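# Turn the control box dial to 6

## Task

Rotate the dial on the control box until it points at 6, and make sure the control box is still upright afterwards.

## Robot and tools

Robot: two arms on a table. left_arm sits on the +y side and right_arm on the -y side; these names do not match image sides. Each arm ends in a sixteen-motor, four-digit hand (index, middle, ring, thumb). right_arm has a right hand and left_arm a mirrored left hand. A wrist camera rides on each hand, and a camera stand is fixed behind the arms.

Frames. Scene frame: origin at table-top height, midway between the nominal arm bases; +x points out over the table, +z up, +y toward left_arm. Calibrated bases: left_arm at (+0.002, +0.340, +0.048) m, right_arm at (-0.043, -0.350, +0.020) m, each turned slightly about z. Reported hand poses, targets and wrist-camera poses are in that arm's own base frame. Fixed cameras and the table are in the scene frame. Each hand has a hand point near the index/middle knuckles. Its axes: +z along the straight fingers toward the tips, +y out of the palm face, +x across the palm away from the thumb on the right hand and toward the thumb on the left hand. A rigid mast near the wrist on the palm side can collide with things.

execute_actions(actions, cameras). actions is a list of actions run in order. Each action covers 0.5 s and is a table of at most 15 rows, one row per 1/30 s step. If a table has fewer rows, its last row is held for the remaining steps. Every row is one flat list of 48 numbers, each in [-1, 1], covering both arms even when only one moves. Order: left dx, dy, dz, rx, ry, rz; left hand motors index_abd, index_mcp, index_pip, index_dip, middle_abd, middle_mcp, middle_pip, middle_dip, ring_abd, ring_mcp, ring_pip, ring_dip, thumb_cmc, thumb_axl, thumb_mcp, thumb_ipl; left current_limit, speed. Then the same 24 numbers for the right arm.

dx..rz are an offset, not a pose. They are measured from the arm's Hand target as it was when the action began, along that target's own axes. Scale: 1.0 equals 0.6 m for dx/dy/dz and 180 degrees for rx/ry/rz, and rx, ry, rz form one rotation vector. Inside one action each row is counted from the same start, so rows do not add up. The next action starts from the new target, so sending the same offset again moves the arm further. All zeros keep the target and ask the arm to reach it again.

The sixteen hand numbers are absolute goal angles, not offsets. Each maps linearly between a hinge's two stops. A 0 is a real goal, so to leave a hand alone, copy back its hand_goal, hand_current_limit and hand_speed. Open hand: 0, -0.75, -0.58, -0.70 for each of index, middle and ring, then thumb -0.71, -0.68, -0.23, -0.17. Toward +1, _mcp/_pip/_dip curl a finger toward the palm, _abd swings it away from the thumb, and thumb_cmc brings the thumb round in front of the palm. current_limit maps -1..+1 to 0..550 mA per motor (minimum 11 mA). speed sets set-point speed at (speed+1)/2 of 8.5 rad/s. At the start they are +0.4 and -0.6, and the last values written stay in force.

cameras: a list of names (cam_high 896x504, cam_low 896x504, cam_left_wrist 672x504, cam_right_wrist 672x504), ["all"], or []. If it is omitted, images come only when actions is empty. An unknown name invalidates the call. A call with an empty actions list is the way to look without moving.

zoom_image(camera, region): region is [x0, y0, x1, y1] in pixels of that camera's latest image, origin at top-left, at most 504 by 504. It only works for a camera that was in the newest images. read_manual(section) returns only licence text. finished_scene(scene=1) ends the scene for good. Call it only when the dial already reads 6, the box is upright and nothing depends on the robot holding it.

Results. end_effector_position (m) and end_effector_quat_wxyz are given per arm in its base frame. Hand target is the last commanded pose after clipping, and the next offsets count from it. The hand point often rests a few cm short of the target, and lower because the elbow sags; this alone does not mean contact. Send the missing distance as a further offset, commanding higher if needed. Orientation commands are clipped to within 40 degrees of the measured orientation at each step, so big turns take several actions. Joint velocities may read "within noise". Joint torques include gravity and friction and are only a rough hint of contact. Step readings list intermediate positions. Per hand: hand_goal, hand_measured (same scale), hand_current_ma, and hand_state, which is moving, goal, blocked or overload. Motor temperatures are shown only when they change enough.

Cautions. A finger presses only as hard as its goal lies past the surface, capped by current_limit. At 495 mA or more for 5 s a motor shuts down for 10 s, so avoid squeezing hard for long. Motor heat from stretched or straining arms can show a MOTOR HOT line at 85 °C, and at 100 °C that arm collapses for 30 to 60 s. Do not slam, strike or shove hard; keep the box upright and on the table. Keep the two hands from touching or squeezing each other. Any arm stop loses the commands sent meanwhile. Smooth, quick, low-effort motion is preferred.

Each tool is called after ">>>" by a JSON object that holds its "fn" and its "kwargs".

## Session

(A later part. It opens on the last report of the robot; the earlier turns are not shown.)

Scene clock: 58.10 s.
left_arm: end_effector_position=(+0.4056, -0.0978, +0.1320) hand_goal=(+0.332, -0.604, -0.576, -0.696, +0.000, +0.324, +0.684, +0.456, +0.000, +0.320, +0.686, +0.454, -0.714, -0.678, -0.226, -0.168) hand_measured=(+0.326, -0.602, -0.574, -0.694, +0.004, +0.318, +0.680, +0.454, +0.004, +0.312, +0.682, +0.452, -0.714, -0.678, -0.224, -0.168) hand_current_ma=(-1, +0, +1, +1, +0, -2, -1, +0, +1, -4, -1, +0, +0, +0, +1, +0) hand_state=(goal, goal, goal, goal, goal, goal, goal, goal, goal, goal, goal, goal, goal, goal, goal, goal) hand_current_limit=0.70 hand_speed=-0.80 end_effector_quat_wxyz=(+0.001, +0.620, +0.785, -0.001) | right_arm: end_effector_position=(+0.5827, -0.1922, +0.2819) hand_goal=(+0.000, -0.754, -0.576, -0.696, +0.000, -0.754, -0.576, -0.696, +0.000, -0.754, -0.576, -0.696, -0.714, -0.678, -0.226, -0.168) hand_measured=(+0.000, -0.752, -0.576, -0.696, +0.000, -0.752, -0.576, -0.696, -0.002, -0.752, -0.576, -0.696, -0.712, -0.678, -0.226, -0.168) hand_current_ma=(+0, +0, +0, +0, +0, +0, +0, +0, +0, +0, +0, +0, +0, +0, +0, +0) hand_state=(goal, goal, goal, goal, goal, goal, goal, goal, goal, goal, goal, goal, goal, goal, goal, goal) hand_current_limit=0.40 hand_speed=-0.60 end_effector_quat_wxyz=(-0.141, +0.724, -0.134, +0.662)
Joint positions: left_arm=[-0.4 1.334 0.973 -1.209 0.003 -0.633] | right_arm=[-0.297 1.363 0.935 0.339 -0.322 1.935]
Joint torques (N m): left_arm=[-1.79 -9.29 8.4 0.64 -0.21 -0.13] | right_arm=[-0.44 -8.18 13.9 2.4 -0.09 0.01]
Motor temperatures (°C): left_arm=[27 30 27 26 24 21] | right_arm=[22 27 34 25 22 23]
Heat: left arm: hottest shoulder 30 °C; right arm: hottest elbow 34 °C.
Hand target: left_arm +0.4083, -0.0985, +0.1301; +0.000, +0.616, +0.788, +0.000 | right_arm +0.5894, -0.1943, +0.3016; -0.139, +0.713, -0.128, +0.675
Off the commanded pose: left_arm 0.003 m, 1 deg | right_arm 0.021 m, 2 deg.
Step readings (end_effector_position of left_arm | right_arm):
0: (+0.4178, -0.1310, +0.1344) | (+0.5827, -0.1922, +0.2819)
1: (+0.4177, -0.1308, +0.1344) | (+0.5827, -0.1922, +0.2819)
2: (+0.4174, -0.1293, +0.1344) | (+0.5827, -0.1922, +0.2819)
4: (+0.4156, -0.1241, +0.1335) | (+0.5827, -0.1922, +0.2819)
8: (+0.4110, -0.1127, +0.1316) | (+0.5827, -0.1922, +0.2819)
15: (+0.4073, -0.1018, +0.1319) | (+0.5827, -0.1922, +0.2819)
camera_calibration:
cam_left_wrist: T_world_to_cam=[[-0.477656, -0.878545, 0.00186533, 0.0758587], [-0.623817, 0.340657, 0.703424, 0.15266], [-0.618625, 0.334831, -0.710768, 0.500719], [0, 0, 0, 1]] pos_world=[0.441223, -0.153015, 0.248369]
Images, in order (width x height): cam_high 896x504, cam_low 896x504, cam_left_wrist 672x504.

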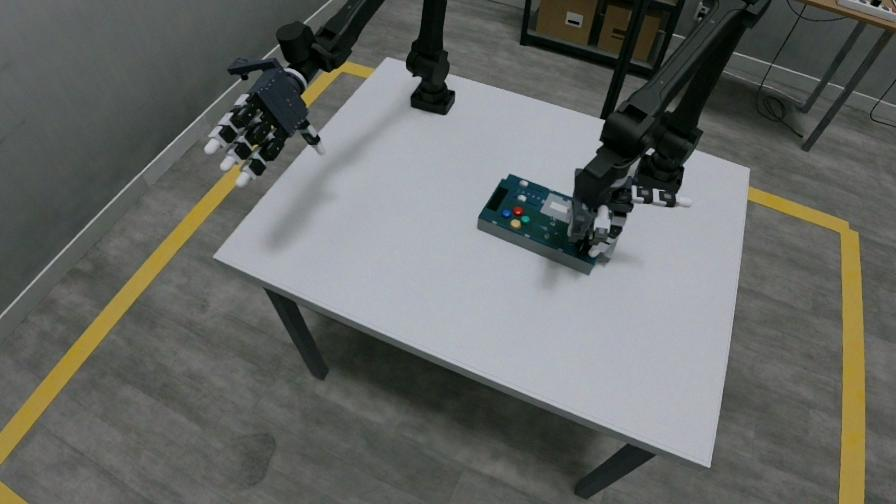

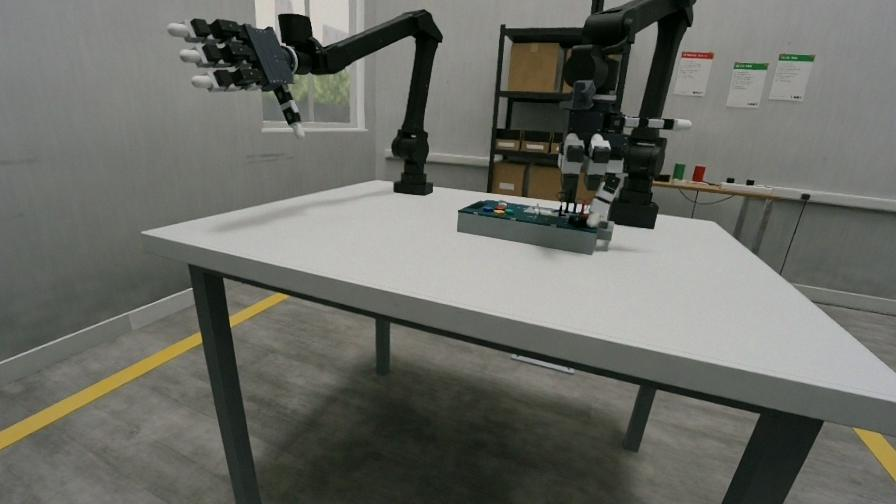

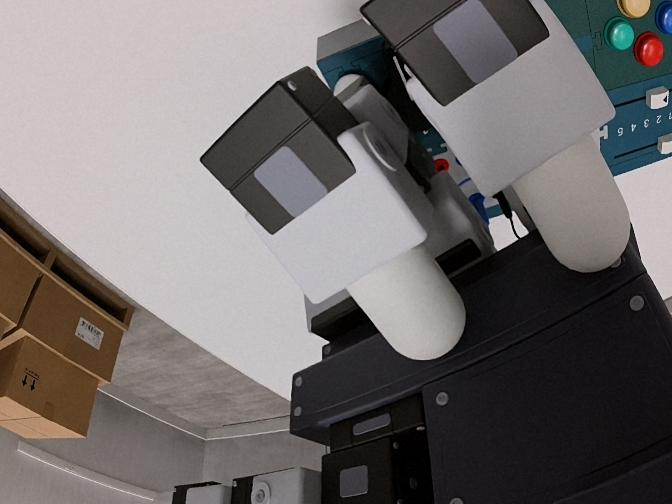

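>>> {"fn": "execute_actions", "kwargs": {"actions": [[[-0.0507,0.0044,0,0,0,0.1111,0.333,-0.603,-0.576,-0.696,0,0.324,0.684,0.456,0,0.32,0.686,0.454,-0.714,-0.678,-0.226,-0.168,0.7,-0.9,0,0,0,0,0,0,0,-0.754,-0.576,-0.696,0,-0.754,-0.576,-0.696,0,-0.754,-0.576,-0.696,-0.714,-0.678,-0.226,-0.168,0.4,-0.6]],[[0,0,0,0,0,0,0.567,-0.493,-0.576,-0.696,0,0.324,0.684,0.456,0,0.32,0.686,0.454,-0.714,-0.678,-0.226,-0.168,0.7,-0.9,0,0,0,0,0,0,0,-0.754,-0.576,-0.696,0,-0.754,-0.576,-0.696,0,-0.754,-0.576,-0.696,-0.714,-0.678,-0.226,-0.168,0.4,-0.6]]], "cameras": ["cam_high","cam_low","cam_left_wrist"]}}

>>> {"fn": "zoom_image", "kwargs": {"camera": "cam_left_wrist", "region": [300, 0, 440, 120]}}

>>> {"fn": "zoom_image", "kwargs": {"camera": "cam_high", "region": [560, 200, 640, 280]}}

>>> {"fn": "zoom_image", "kwargs": {"camera": "cam_low", "region": [560, 190, 620, 250]}}

Scene clock: 59.97 s.
left_arm: end_effector_position=(+0.4148, -0.1253, +0.1324) hand_goal=(+0.566, -0.494, -0.576, -0.696, +0.000, +0.324, +0.684, +0.456, +0.000, +0.320, +0.686, +0.454, -0.714, -0.678, -0.226, -0.168) hand_measured=(+0.554, -0.484, -0.570, -0.694, +0.004, +0.318, +0.680, +0.454, +0.004, +0.312, +0.682, +0.452, -0.714, -0.678, -0.224, -0.168) hand_current_ma=(-5, +4, +2, +0, +0, -2, -1, +0, +1, -4, -1, +0, +0, +0, +1, +0) hand_state=(goal, goal, goal, goal, goal, goal, goal, goal, goal, goal, goal, goal, goal, goal, goal, goal) hand_current_limit=0.70 hand_speed=-0.90 end_effector_quat_wxyz=(-0.001, +0.740, +0.672, +0.003) | right_arm: end_effector_position=(+0.5827, -0.1922, +0.2819) hand_goal=(+0.000, -0.754, -0.576, -0.696, +0.000, -0.754, -0.576, -0.696, +0.000, -0.754, -0.576, -0.696, -0.714, -0.678, -0.226, -0.168) hand_measured=(+0.000, -0.752, -0.576, -0.696, +0.000, -0.752, -0.576, -0.696, -0.002, -0.752, -0.576, -0.696, -0.712, -0.678, -0.226, -0.168) hand_current_ma=(+0, +0, +0, +0, +0, +0, +0, +0, +0, +0, +0, +0, +0, +0, +0, +0) hand_state=(goal, goal, goal, goal, goal, goal, goal, goal, goal, goal, goal, goal, goal, goal, goal, goal) hand_current_limit=0.40 hand_speed=-0.60 end_effector_quat_wxyz=(-0.141, +0.724, -0.134, +0.662)
Joint positions: left_arm=[-0.404 1.334 0.973 -1.209 -0.006 -0.308] | right_arm=[-0.297 1.363 0.935 0.339 -0.322 1.935]
Joint torques (N m): left_arm=[-1.44 -9.47 8.39 0.43 0.05 0.06] | right_arm=[-0.5 -8.18 13.9 2.4 -0.1 0.01]
Heat: left arm: hottest shoulder 30 °C; right arm: hottest elbow 34 °C.
Hand target: left_arm +0.4182, -0.1275, +0.1301; +0.000, +0.743, +0.669, +0.000 | right_arm +0.5894, -0.1943, +0.3016; -0.139, +0.713, -0.128, +0.675
Off the commanded pose: left_arm 0.005 m, 1 deg | right_arm 0.021 m, 2 deg.
Step readings (end_effector_position of left_arm | right_arm):
0: (+0.4056, -0.0978, +0.1320) | (+0.5827, -0.1922, +0.2819)
1: (+0.4057, -0.0979, +0.1320) | (+0.5827, -0.1922, +0.2819)
2: (+0.4065, -0.0987, +0.1322) | (+0.5827, -0.1922, +0.2819)
4: (+0.4088, -0.1031, +0.1325) | (+0.5827, -0.1922, +0.2819)
8: (+0.4120, -0.1132, +0.1326) | (+0.5827, -0.1922, +0.2819)
15: (+0.4141, -0.1221, +0.1324) | (+0.5827, -0.1922, +0.2819)
16: (+0.4142, -0.1229, +0.1324) | (+0.5827, -0.1922, +0.2819)
17: (+0.4143, -0.1234, +0.1324) | (+0.5827, -0.1922, +0.2819)
19: (+0.4144, -0.1243, +0.1324) | (+0.5827, -0.1922, +0.2819)
23: (+0.4145, -0.1252, +0.1323) | (+0.5827, -0.1922, +0.2819)
30: (+0.4150, -0.1243, +0.1326) | (+0.5827, -0.1922, +0.2819)
camera_calibration:
cam_left_wrist: T_world_to_cam=[[-0.736053, -0.676896, -0.00621622, 0.189721], [-0.483076, 0.518817, 0.705314, 0.131174], [-0.474199, 0.522151, -0.708868, 0.479354], [0, 0, 0, 1]] pos_world=[0.430321, -0.189929, 0.248459]
Images, in order (width x height): cam_high 896x504, cam_low 896x504, cam_left_wrist 672x504.

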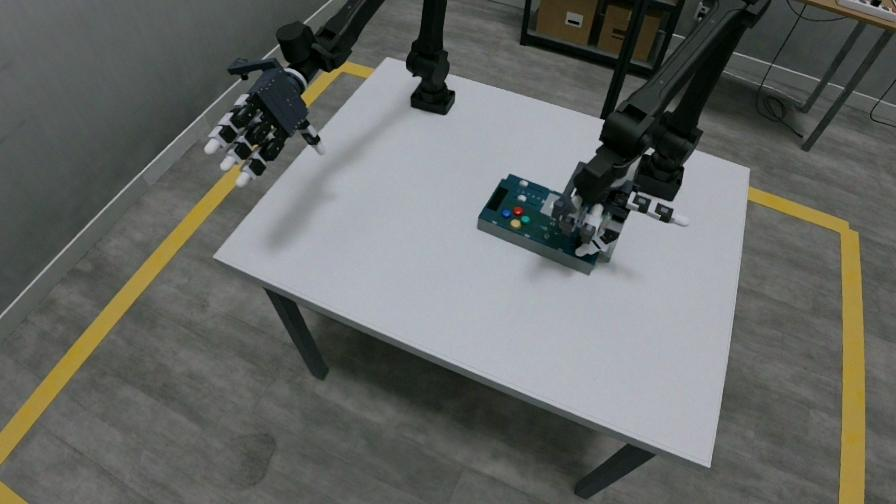

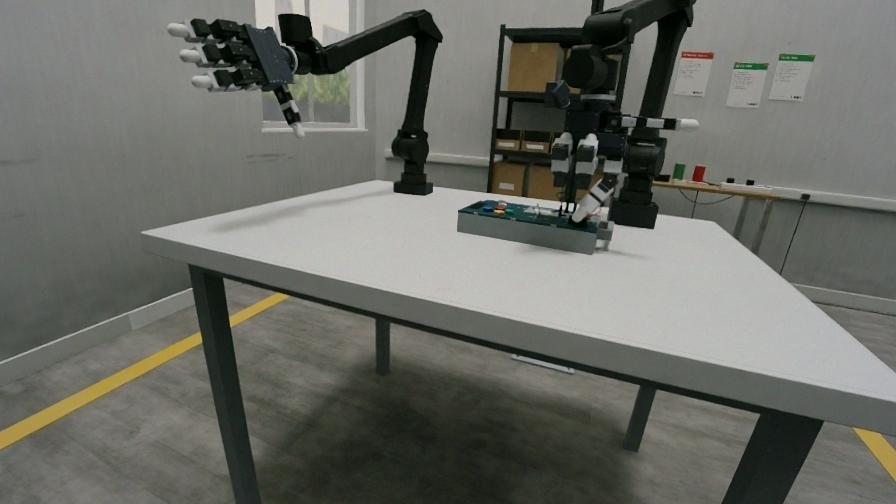

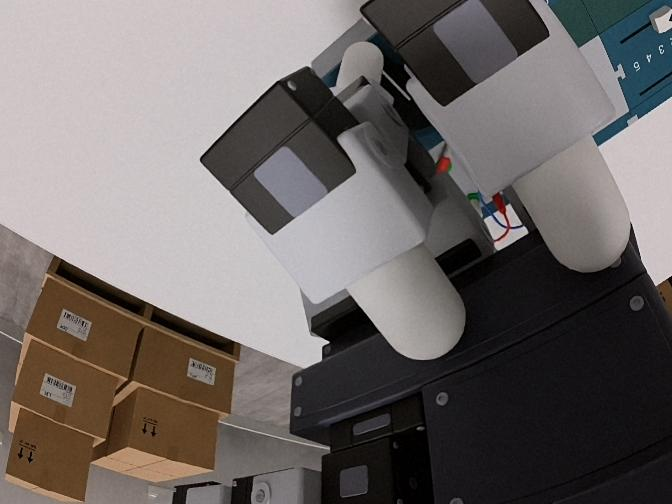

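Scaled by 3.600 from the camera's 672x504 image, which has a finer 960x720 frame.

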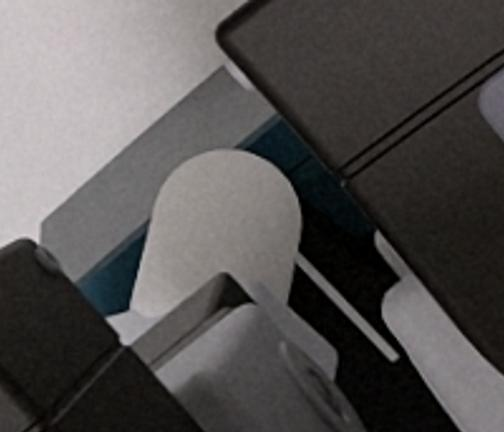

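Scaled by 6.300 from the camera's 896x504 image, which has a finer 1280x720 frame.

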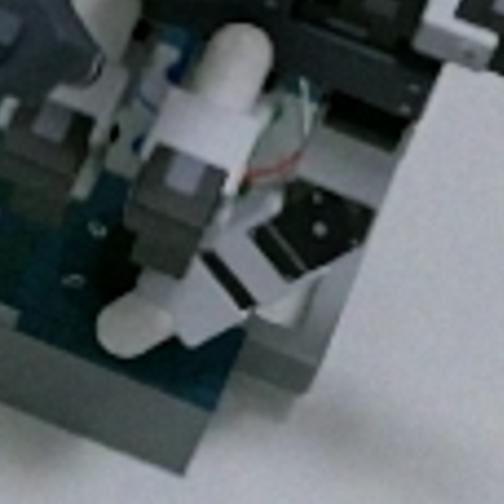

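Scaled by 8.400 from the camera's 896x504 image, which has a finer 1280x720 frame.

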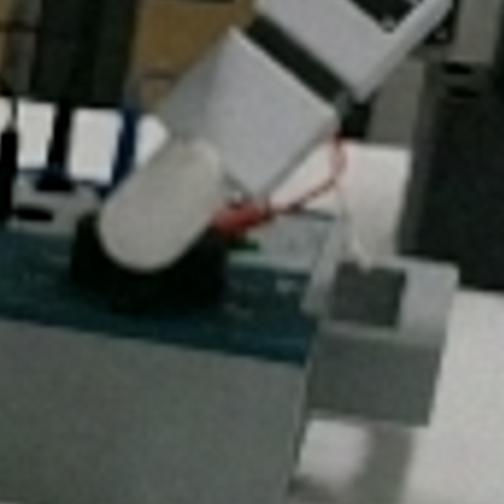

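>>> {"fn": "execute_actions", "kwargs": {"actions": [[[0,0,0,0,0,0,0.567,-0.493,-0.32,-0.696,0,0.324,0.684,0.456,0,0.32,0.686,0.454,-0.714,-0.678,-0.226,-0.168,0.7,-0.8,0,0,0,0,0,0,0,-0.754,-0.576,-0.696,0,-0.754,-0.576,-0.696,0,-0.754,-0.576,-0.696,-0.714,-0.678,-0.226,-0.168,0.4,-0.6]],[[0.04617,-0.02148,0,0,0,-0.1111,0.567,-0.493,-0.32,-0.696,0,0.324,0.684,0.456,0,0.32,0.686,0.454,-0.714,-0.678,-0.226,-0.168,0.7,-0.8,0,0,0,0,0,0,0,-0.754,-0.576,-0.696,0,-0.754,-0.576,-0.696,0,-0.754,-0.576,-0.696,-0.714,-0.678,-0.226,-0.168,0.4,-0.6]],[[0.04617,-0.02148,0,0,0,-0.1111,0.567,-0.493,-0.32,-0.696,0,0.324,0.684,0.456,0,0.32,0.686,0.454,-0.714,-0.678,-0.226,-0.168,0.7,-0.8,0,0,0,0,0,0,0,-0.754,-0.576,-0.696,0,-0.754,-0.576,-0.696,0,-0.754,-0.576,-0.696,-0.714,-0.678,-0.226,-0.168,0.4,-0.6]]], "cameras": ["cam_high","cam_low","cam_left_wrist"]}}

>>> {"fn": "zoom_image", "kwargs": {"camera": "cam_left_wrist", "region": [300, 0, 440, 120]}}

>>> {"fn": "zoom_image", "kwargs": {"camera": "cam_high", "region": [560, 200, 640, 280]}}

>>> {"fn": "zoom_image", "kwargs": {"camera": "cam_low", "region": [560, 190, 620, 250]}}

Scene clock: 63.70 s.
left_arm: end_effector_position=(+0.3863, -0.0756, +0.1320) hand_goal=(+0.566, -0.494, -0.320, -0.696, +0.000, +0.324, +0.684, +0.456, +0.000, +0.320, +0.686, +0.454, -0.714, -0.678, -0.226, -0.168) hand_measured=(+0.558, -0.494, -0.326, -0.694, +0.004, +0.318, +0.680, +0.454, +0.004, +0.312, +0.682, +0.452, -0.714, -0.678, -0.224, -0.168) hand_current_ma=(-2, +0, -1, +0, +0, -2, -1, +0, +1, -4, -1, +0, +0, +0, +1, +0) hand_state=(goal, goal, goal, goal, goal, goal, goal, goal, goal, goal, goal, goal, goal, goal, goal, goal) hand_current_limit=0.70 hand_speed=-0.80 end_effector_quat_wxyz=(+0.000, +0.476, +0.879, -0.001) | right_arm: end_effector_position=(+0.5827, -0.1922, +0.2819) hand_goal=(+0.000, -0.754, -0.576, -0.696, +0.000, -0.754, -0.576, -0.696, +0.000, -0.754, -0.576, -0.696, -0.714, -0.678, -0.226, -0.168) hand_measured=(+0.000, -0.752, -0.576, -0.696, +0.000, -0.752, -0.576, -0.696, -0.002, -0.752, -0.576, -0.696, -0.712, -0.678, -0.226, -0.168) hand_current_ma=(+0, +0, +0, +0, +0, +0, +0, +0, +0, +0, +0, +0, +0, +0, +0, +0) hand_state=(goal, goal, goal, goal, goal, goal, goal, goal, goal, goal, goal, goal, goal, goal, goal, goal) hand_current_limit=0.40 hand_speed=-0.60 end_effector_quat_wxyz=(-0.141, +0.724, -0.134, +0.662)
Joint positions: left_arm=[-0.404 1.334 0.973 -1.209 0.002 -0.982] | right_arm=[-0.297 1.363 0.935 0.339 -0.322 1.935]
Joint torques (N m): left_arm=[-1.14 -9.7 8.72 0.46 -0.3 -0.15] | right_arm=[-0.44 -8.12 13.89 2.4 -0.09 0.01]
Heat: left arm: hottest shoulder 30 °C; right arm: hottest elbow 34 °C.
Hand target: left_arm +0.3891, -0.0747, +0.1301; +0.000, +0.470, +0.883, +0.000 | right_arm +0.5894, -0.1943, +0.3016; -0.139, +0.713, -0.128, +0.675
Off the commanded pose: left_arm 0.003 m, 1 deg | right_arm 0.021 m, 2 deg.
Step readings (end_effector_position of left_arm | right_arm):
0: (+0.4148, -0.1254, +0.1324) | (+0.5827, -0.1922, +0.2819)
1: (+0.4148, -0.1254, +0.1324) | (+0.5827, -0.1922, +0.2819)
2: (+0.4148, -0.1254, +0.1324) | (+0.5827, -0.1922, +0.2819)
4: (+0.4147, -0.1258, +0.1323) | (+0.5827, -0.1922, +0.2819)
8: (+0.4147, -0.1259, +0.1323) | (+0.5827, -0.1922, +0.2819)
15: (+0.4147, -0.1259, +0.1323) | (+0.5827, -0.1922, +0.2819)
16: (+0.4146, -0.1259, +0.1323) | (+0.5827, -0.1922, +0.2819)
17: (+0.4142, -0.1249, +0.1322) | (+0.5827, -0.1922, +0.2819)
19: (+0.4128, -0.1206, +0.1319) | (+0.5827, -0.1922, +0.2819)
23: (+0.4098, -0.1113, +0.1318) | (+0.5827, -0.1922, +0.2819)
30: (+0.4064, -0.1026, +0.1319) | (+0.5827, -0.1922, +0.2819)
31: (+0.4061, -0.1018, +0.1319) | (+0.5827, -0.1922, +0.2819)
32: (+0.4051, -0.1000, +0.1319) | (+0.5827, -0.1922, +0.2819)
34: (+0.4015, -0.0953, +0.1315) | (+0.5827, -0.1922, +0.2819)
38: (+0.3949, -0.0865, +0.1314) | (+0.5827, -0.1922, +0.2819)
45: (+0.3887, -0.0782, +0.1318) | (+0.5827, -0.1922, +0.2819)
camera_calibration:
cam_left_wrist: T_world_to_cam=[[-0.152509, -0.988301, 0.00160841, -0.0476999], [-0.701597, 0.109413, 0.704123, 0.145548], [-0.696062, 0.106257, -0.710076, 0.493859], [0, 0, 0, 1]] pos_world=[0.438598, -0.115542, 0.24827]
Images, in order (width x height): cam_high 896x504, cam_low 896x504, cam_left_wrist 672x504.

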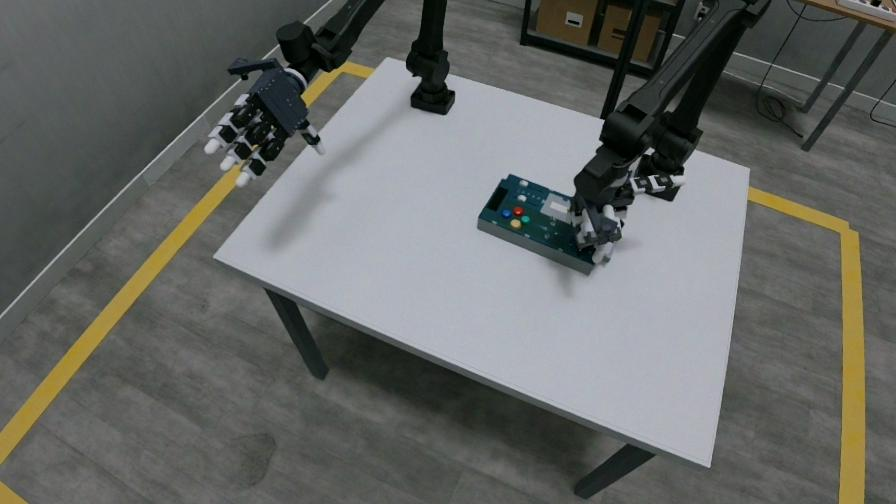

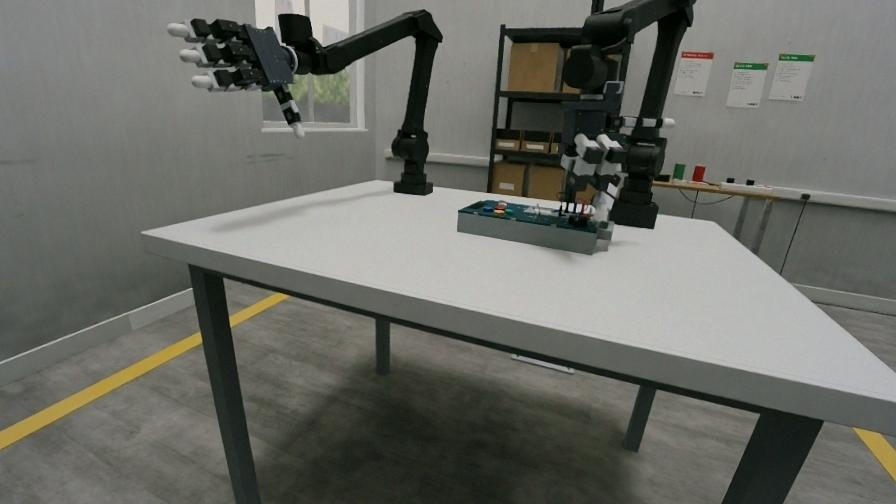

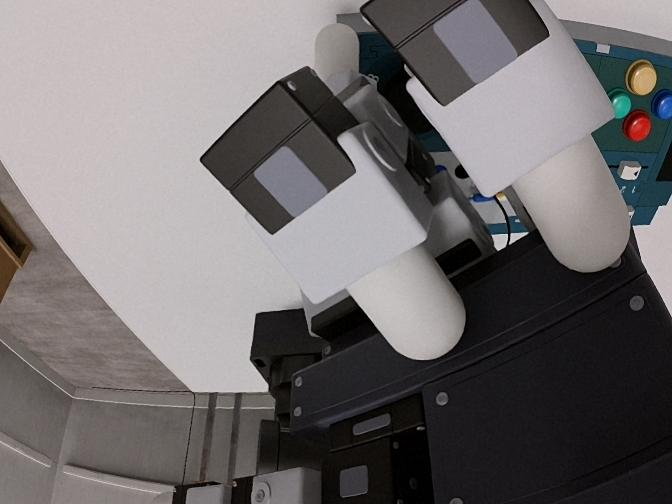

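Scaled by 3.600 from the camera's 672x504 image, which has a finer 960x720 frame.

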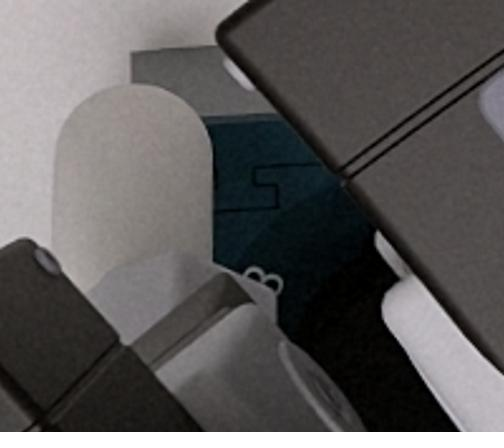

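Scaled by 6.300 from the camera's 896x504 image, which has a finer 1280x720 frame.

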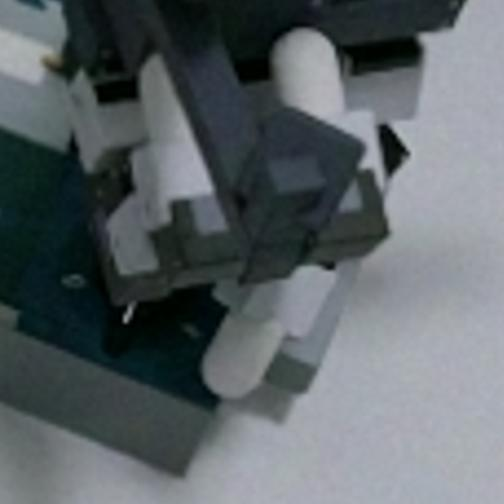

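Scaled by 8.400 from the camera's 896x504 image, which has a finer 1280x720 frame.

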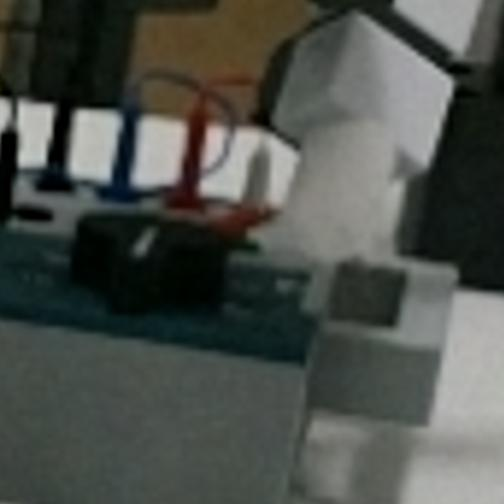

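>>> {"fn": "execute_actions", "kwargs": {"actions": [[[0,0,0,0,0,0,0.267,-0.616,-0.576,-0.696,0,0.324,0.684,0.456,0,0.32,0.686,0.454,-0.714,-0.678,-0.226,-0.168,0.7,-0.8,0,0,0,0,0,0,0,-0.754,-0.576,-0.696,0,-0.754,-0.576,-0.696,0,-0.754,-0.576,-0.696,-0.714,-0.678,-0.226,-0.168,0.4,-0.6]],[[-0.0507,0.0044,0,0,0,0.1111,0.267,-0.616,-0.576,-0.696,0,0.324,0.684,0.456,0,0.32,0.686,0.454,-0.714,-0.678,-0.226,-0.168,0.7,-0.8,0,0,0,0,0,0,0,-0.754,-0.576,-0.696,0,-0.754,-0.576,-0.696,0,-0.754,-0.576,-0.696,-0.714,-0.678,-0.226,-0.168,0.4,-0.6]],[[-0.0507,0.0044,0,0,0,0.1111,0.267,-0.616,-0.576,-0.696,0,0.324,0.684,0.456,0,0.32,0.686,0.454,-0.714,-0.678,-0.226,-0.168,0.7,-0.8,0,0,0,0,0,0,0,-0.754,-0.576,-0.696,0,-0.754,-0.576,-0.696,0,-0.754,-0.576,-0.696,-0.714,-0.678,-0.226,-0.168,0.4,-0.6]],[[-0.0507,0.0044,0,0,0,0.1111,0.267,-0.616,-0.576,-0.696,0,0.324,0.684,0.456,0,0.32,0.686,0.454,-0.714,-0.678,-0.226,-0.168,0.7,-0.8,0,0,0,0,0,0,0,-0.754,-0.576,-0.696,0,-0.754,-0.576,-0.696,0,-0.754,-0.576,-0.696,-0.714,-0.678,-0.226,-0.168,0.4,-0.6]]], "cameras": ["cam_high","cam_low","cam_left_wrist"]}}

>>> {"fn": "zoom_image", "kwargs": {"camera": "cam_left_wrist", "region": [300, 0, 440, 120]}}

>>> {"fn": "zoom_image", "kwargs": {"camera": "cam_high", "region": [560, 200, 640, 280]}}

>>> {"fn": "zoom_image", "kwargs": {"camera": "cam_low", "region": [560, 190, 620, 250]}}

Scene clock: 67.67 s.
left_arm: end_effector_position=(+0.4137, -0.1496, +0.1345) hand_goal=(+0.266, -0.616, -0.576, -0.696, +0.000, +0.324, +0.684, +0.456, +0.000, +0.320, +0.686, +0.454, -0.714, -0.678, -0.226, -0.168) hand_measured=(+0.234, -0.670, -0.614, -0.718, +0.004, +0.318, +0.680, +0.454, +0.004, +0.312, +0.682, +0.452, -0.714, -0.678, -0.224, -0.168) hand_current_ma=(-24, -79, -40, -15, +0, -2, -1, +0, +1, -4, -1, +0, +0, +0, +1, +0) hand_state=(blocked, blocked, blocked, blocked, goal, goal, goal, goal, goal, goal, goal, goal, goal, goal, goal, goal) hand_current_limit=0.70 hand_speed=-0.80 end_effector_quat_wxyz=(-0.009, +0.842, +0.540, +0.009) | right_arm: end_effector_position=(+0.5827, -0.1922, +0.2819) hand_goal=(+0.000, -0.754, -0.576, -0.696, +0.000, -0.754, -0.576, -0.696, +0.000, -0.754, -0.576, -0.696, -0.714, -0.678, -0.226, -0.168) hand_measured=(+0.000, -0.752, -0.576, -0.696, +0.000, -0.752, -0.576, -0.696, -0.002, -0.752, -0.576, -0.696, -0.712, -0.678, -0.226, -0.168) hand_current_ma=(+0, +0, +0, +0, +0, +0, +0, +0, +0, +0, +0, +0, +0, +0, +0, +0) hand_state=(goal, goal, goal, goal, goal, goal, goal, goal, goal, goal, goal, goal, goal, goal, goal, goal) hand_current_limit=0.40 hand_speed=-0.60 end_effector_quat_wxyz=(-0.141, +0.724, -0.134, +0.662)
Joint positions: left_arm=[-0.402 1.328 0.973 -1.221 -0.026 0.029] | right_arm=[-0.297 1.363 0.935 0.339 -0.322 1.935]
Joint torques (N m): left_arm=[-1.14 -8.7 8.69 0.91 0.73 0.1] | right_arm=[-0.5 -8.12 13.9 2.4 -0.09 0.01]
Heat: left arm: hottest shoulder 30 °C; right arm: hottest elbow 35 °C.
Hand target: left_arm +0.4176, -0.1579, +0.1300; +0.000, +0.848, +0.530, +0.000 | right_arm +0.5894, -0.1943, +0.3016; -0.139, +0.713, -0.128, +0.675
Off the commanded pose: left_arm 0.010 m, 2 deg | right_arm 0.021 m, 2 deg.
Step readings (end_effector_position of left_arm | right_arm):
0: (+0.3863, -0.0755, +0.1320) | (+0.5827, -0.1922, +0.2819)
1: (+0.3863, -0.0755, +0.1320) | (+0.5827, -0.1922, +0.2819)
2: (+0.3863, -0.0755, +0.1320) | (+0.5827, -0.1922, +0.2819)
4: (+0.3863, -0.0755, +0.1320) | (+0.5827, -0.1922, +0.2819)
8: (+0.3862, -0.0754, +0.1320) | (+0.5827, -0.1922, +0.2819)
15: (+0.3862, -0.0753, +0.1320) | (+0.5827, -0.1922, +0.2819)
16: (+0.3863, -0.0754, +0.1320) | (+0.5827, -0.1922, +0.2819)
17: (+0.3876, -0.0761, +0.1322) | (+0.5827, -0.1922, +0.2819)
19: (+0.3911, -0.0788, +0.1326) | (+0.5827, -0.1922, +0.2819)
23: (+0.3971, -0.0854, +0.1331) | (+0.5827, -0.1922, +0.2819)
30: (+0.4012, -0.0920, +0.1333) | (+0.5827, -0.1922, +0.2819)
31: (+0.4016, -0.0926, +0.1333) | (+0.5827, -0.1922, +0.2819)
32: (+0.4027, -0.0941, +0.1335) | (+0.5827, -0.1922, +0.2819)
34: (+0.4055, -0.0983, +0.1340) | (+0.5827, -0.1922, +0.2819)
38: (+0.4097, -0.1080, +0.1345) | (+0.5827, -0.1922, +0.2819)
45: (+0.4121, -0.1173, +0.1344) | (+0.5827, -0.1922, +0.2819)
46: (+0.4123, -0.1181, +0.1346) | (+0.5827, -0.1922, +0.2819)
47: (+0.4128, -0.1202, +0.1348) | (+0.5827, -0.1922, +0.2819)
49: (+0.4138, -0.1257, +0.1350) | (+0.5827, -0.1922, +0.2819)
53: (+0.4145, -0.1369, +0.1349) | (+0.5827, -0.1922, +0.2819)
60: (+0.4140, -0.1466, +0.1346) | (+0.5827, -0.1922, +0.2819)
camera_calibration:
cam_left_wrist: T_world_to_cam=[[-0.917638, -0.397087, -0.0162148, 0.290752], [-0.286746, 0.633296, 0.718827, 0.0758973], [-0.275168, 0.664273, -0.694999, 0.429954], [0, 0, 0, 1]] pos_world=[0.406878, -0.218218, 0.248975]
Images, in order (width x height): cam_high 896x504, cam_low 896x504, cam_left_wrist 672x504.

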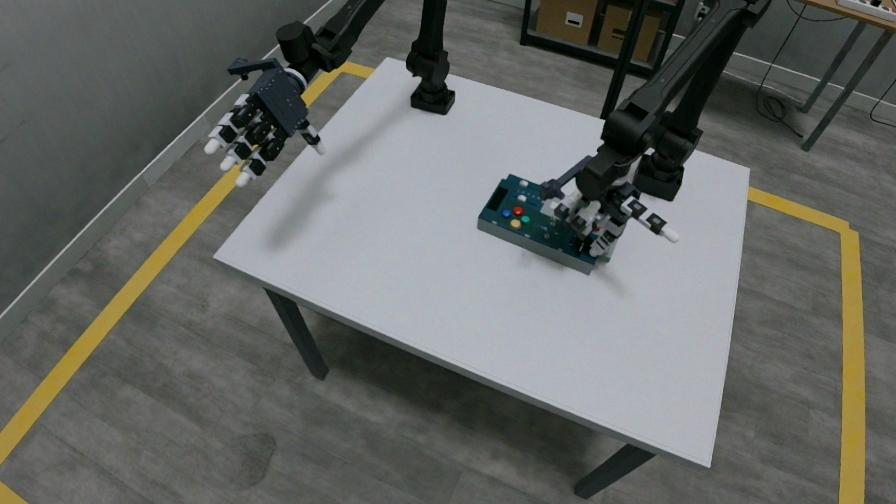

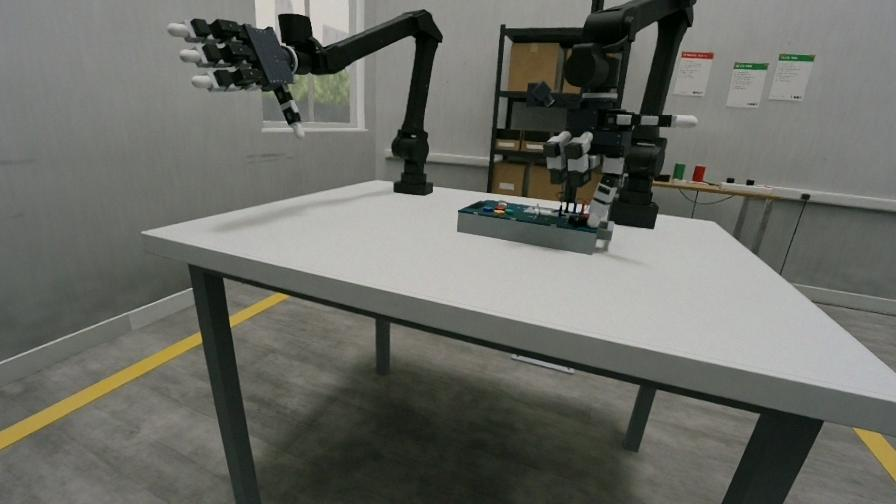

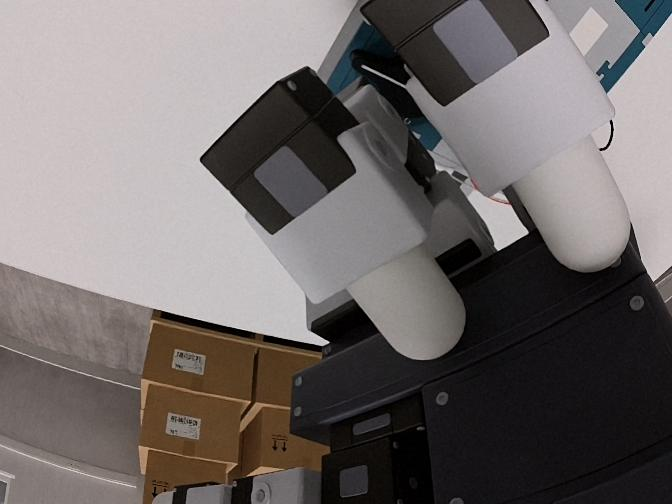

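Scaled by 3.600 from the camera's 672x504 image, which has a finer 960x720 frame.

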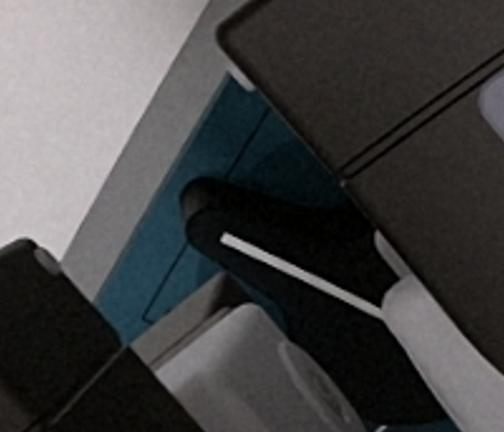

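Scaled by 6.300 from the camera's 896x504 image, which has a finer 1280x720 frame.

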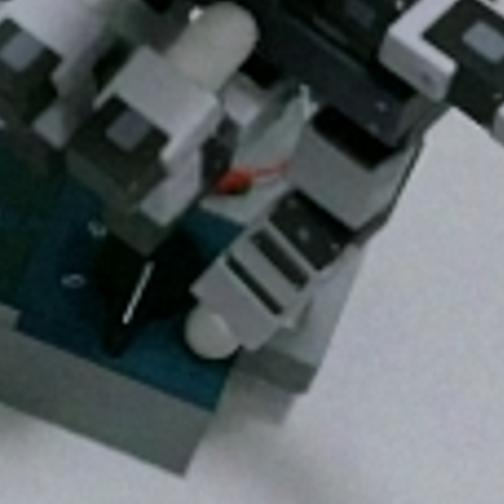

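Scaled by 8.400 from the camera's 896x504 image, which has a finer 1280x720 frame.

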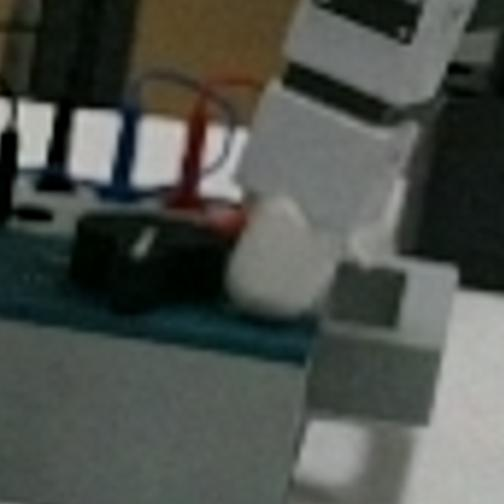

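>>> {"fn": "execute_actions", "kwargs": {"actions": [[[0.05827,-0.03092,0,0,0,-0.1444,0.233,-1.0,-0.007,-0.696,0,0.324,0.684,0.456,0,0.32,0.686,0.454,-0.714,-0.678,-0.226,-0.168,0.7,-0.7,0,0,0,0,0,0,0,-0.754,-0.576,-0.696,0,-0.754,-0.576,-0.696,0,-0.754,-0.576,-0.696,-0.714,-0.678,-0.226,-0.168,0.4,-0.6]],[[0,0,0,0,0,0,0.233,-1.0,-0.007,-0.696,0,0.324,0.684,0.456,0,0.32,0.686,0.454,-0.714,-0.678,-0.226,-0.168,0.7,-0.7,0,0,0,0,0,0,0,-0.754,-0.576,-0.696,0,-0.754,-0.576,-0.696,0,-0.754,-0.576,-0.696,-0.714,-0.678,-0.226,-0.168,0.4,-0.6]]], "cameras": ["cam_high","cam_low","cam_left_wrist"]}}

>>> {"fn": "zoom_image", "kwargs": {"camera": "cam_left_wrist", "region": [300, 0, 440, 120]}}

>>> {"fn": "zoom_image", "kwargs": {"camera": "cam_high", "region": [560, 200, 640, 280]}}

>>> {"fn": "zoom_image", "kwargs": {"camera": "cam_low", "region": [560, 190, 620, 250]}}

Scene clock: 70.37 s.
left_arm: end_effector_position=(+0.4127, -0.1160, +0.1330) hand_goal=(+0.232, -1.000, -0.008, -0.696, +0.000, +0.324, +0.684, +0.456, +0.000, +0.320, +0.686, +0.454, -0.714, -0.678, -0.226, -0.168) hand_measured=(+0.226, -0.990, -0.012, -0.698, +0.004, +0.318, +0.680, +0.454, +0.004, +0.312, +0.682, +0.452, -0.714, -0.678, -0.224, -0.168) hand_current_ma=(-1, +4, -1, +0, +0, -2, -1, +0, +1, -4, -1, +0, +0, +0, +1, +0) hand_state=(goal, goal, goal, goal, goal, goal, goal, goal, goal, goal, goal, goal, goal, goal, goal, goal) hand_current_limit=0.70 hand_speed=-0.70 end_effector_quat_wxyz=(+0.000, +0.710, +0.705, -0.001) | right_arm: end_effector_position=(+0.5827, -0.1922, +0.2819) hand_goal=(+0.000, -0.754, -0.576, -0.696, +0.000, -0.754, -0.576, -0.696, +0.000, -0.754, -0.576, -0.696, -0.714, -0.678, -0.226, -0.168) hand_measured=(+0.000, -0.752, -0.576, -0.696, +0.000, -0.752, -0.576, -0.696, -0.002, -0.752, -0.576, -0.696, -0.712, -0.678, -0.226, -0.168) hand_current_ma=(+0, +0, +0, +0, +0, +0, +0, +0, +0, +0, +0, +0, +0, +0, +0, +0) hand_state=(goal, goal, goal, goal, goal, goal, goal, goal, goal, goal, goal, goal, goal, goal, goal, goal) hand_current_limit=0.40 hand_speed=-0.60 end_effector_quat_wxyz=(-0.141, +0.724, -0.134, +0.662)
Joint positions: left_arm=[-0.397 1.331 0.973 -1.214 0.002 -0.39] | right_arm=[-0.297 1.363 0.935 0.339 -0.322 1.935]
Joint torques (N m): left_arm=[-1.61 -9.05 8.36 0.72 -0.23 -0.14] | right_arm=[-0.44 -8.18 13.9 2.4 -0.09 0.01]
Heat: left arm: hottest shoulder 30 °C; right arm: hottest elbow 35 °C.
Hand target: left_arm +0.4163, -0.1183, +0.1300; +0.000, +0.707, +0.707, +0.000 | right_arm +0.5894, -0.1943, +0.3016; -0.139, +0.713, -0.128, +0.675
Off the commanded pose: left_arm 0.005 m, 0 deg | right_arm 0.021 m, 2 deg.
Step readings (end_effector_position of left_arm | right_arm):
0: (+0.4137, -0.1496, +0.1345) | (+0.5827, -0.1922, +0.2819)
1: (+0.4138, -0.1494, +0.1345) | (+0.5827, -0.1922, +0.2819)
2: (+0.4138, -0.1481, +0.1346) | (+0.5827, -0.1922, +0.2819)
4: (+0.4141, -0.1426, +0.1356) | (+0.5827, -0.1922, +0.2819)
8: (+0.4139, -0.1320, +0.1355) | (+0.5827, -0.1922, +0.2819)
15: (+0.4131, -0.1208, +0.1349) | (+0.5827, -0.1922, +0.2819)
16: (+0.4131, -0.1200, +0.1346) | (+0.5827, -0.1922, +0.2819)
17: (+0.4131, -0.1192, +0.1344) | (+0.5827, -0.1922, +0.2819)
19: (+0.4131, -0.1182, +0.1339) | (+0.5827, -0.1922, +0.2819)
23: (+0.4128, -0.1169, +0.1330) | (+0.5827, -0.1922, +0.2819)
30: (+0.4127, -0.1162, +0.1330) | (+0.5827, -0.1922, +0.2819)
camera_calibration:
cam_left_wrist: T_world_to_cam=[[-0.673102, -0.739548, 0.0014177, 0.160094], [-0.52439, 0.478625, 0.704226, 0.137402], [-0.521487, 0.473272, -0.709975, 0.487847], [0, 0, 0, 1]] pos_world=[0.434218, -0.178251, 0.24937]
Images, in order (width x height): cam_high 896x504, cam_low 896x504, cam_left_wrist 672x504.

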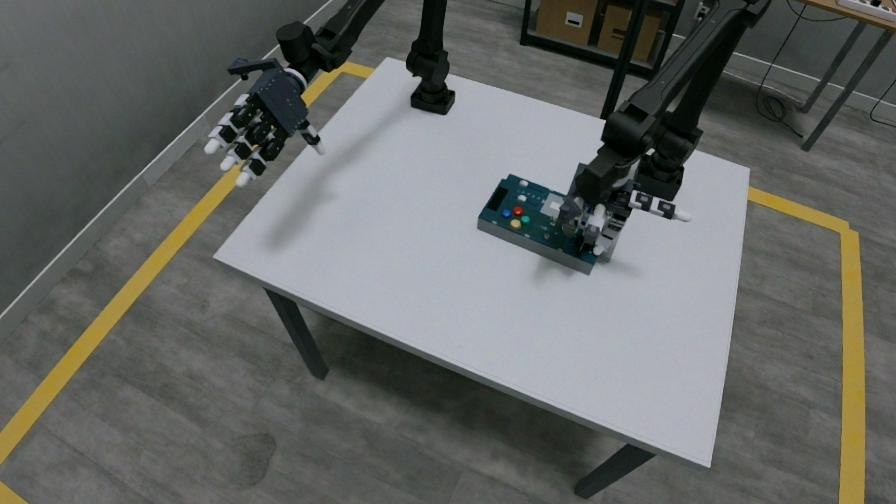

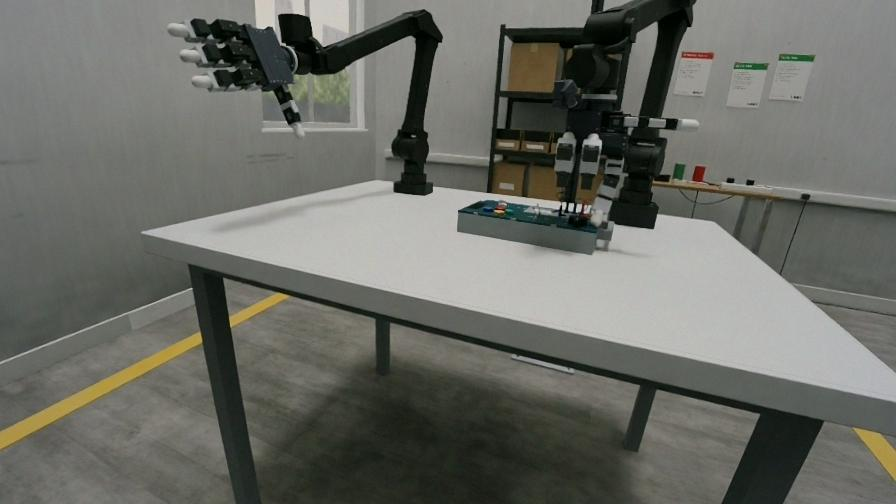

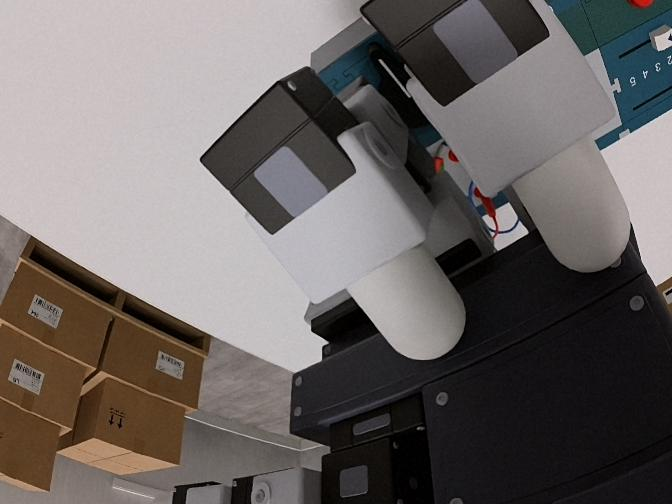

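Scaled by 3.600 from the camera's 672x504 image, which has a finer 960x720 frame.

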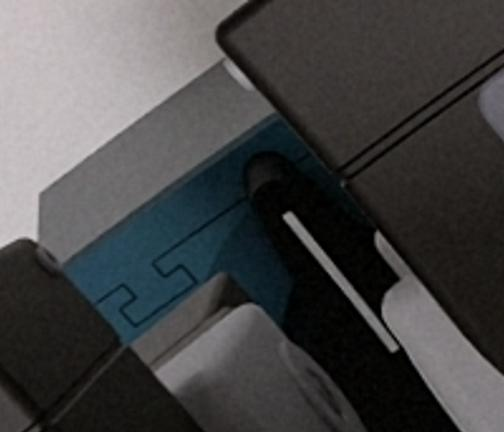

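Scaled by 6.300 from the camera's 896x504 image, which has a finer 1280x720 frame.

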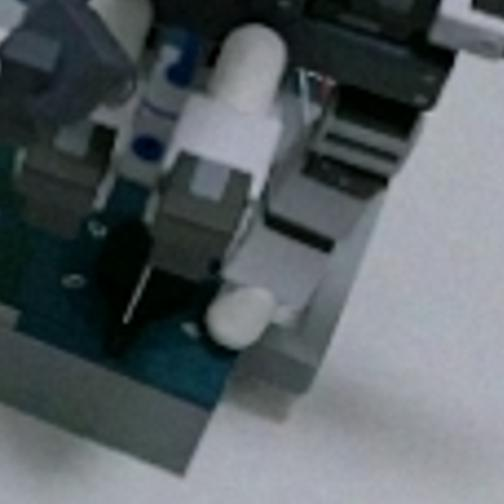

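Scaled by 8.400 from the camera's 896x504 image, which has a finer 1280x720 frame.

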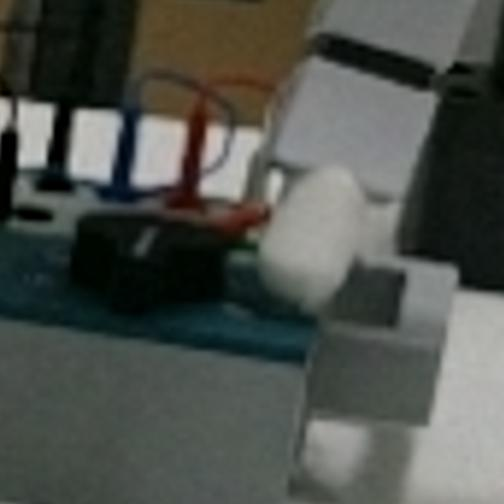

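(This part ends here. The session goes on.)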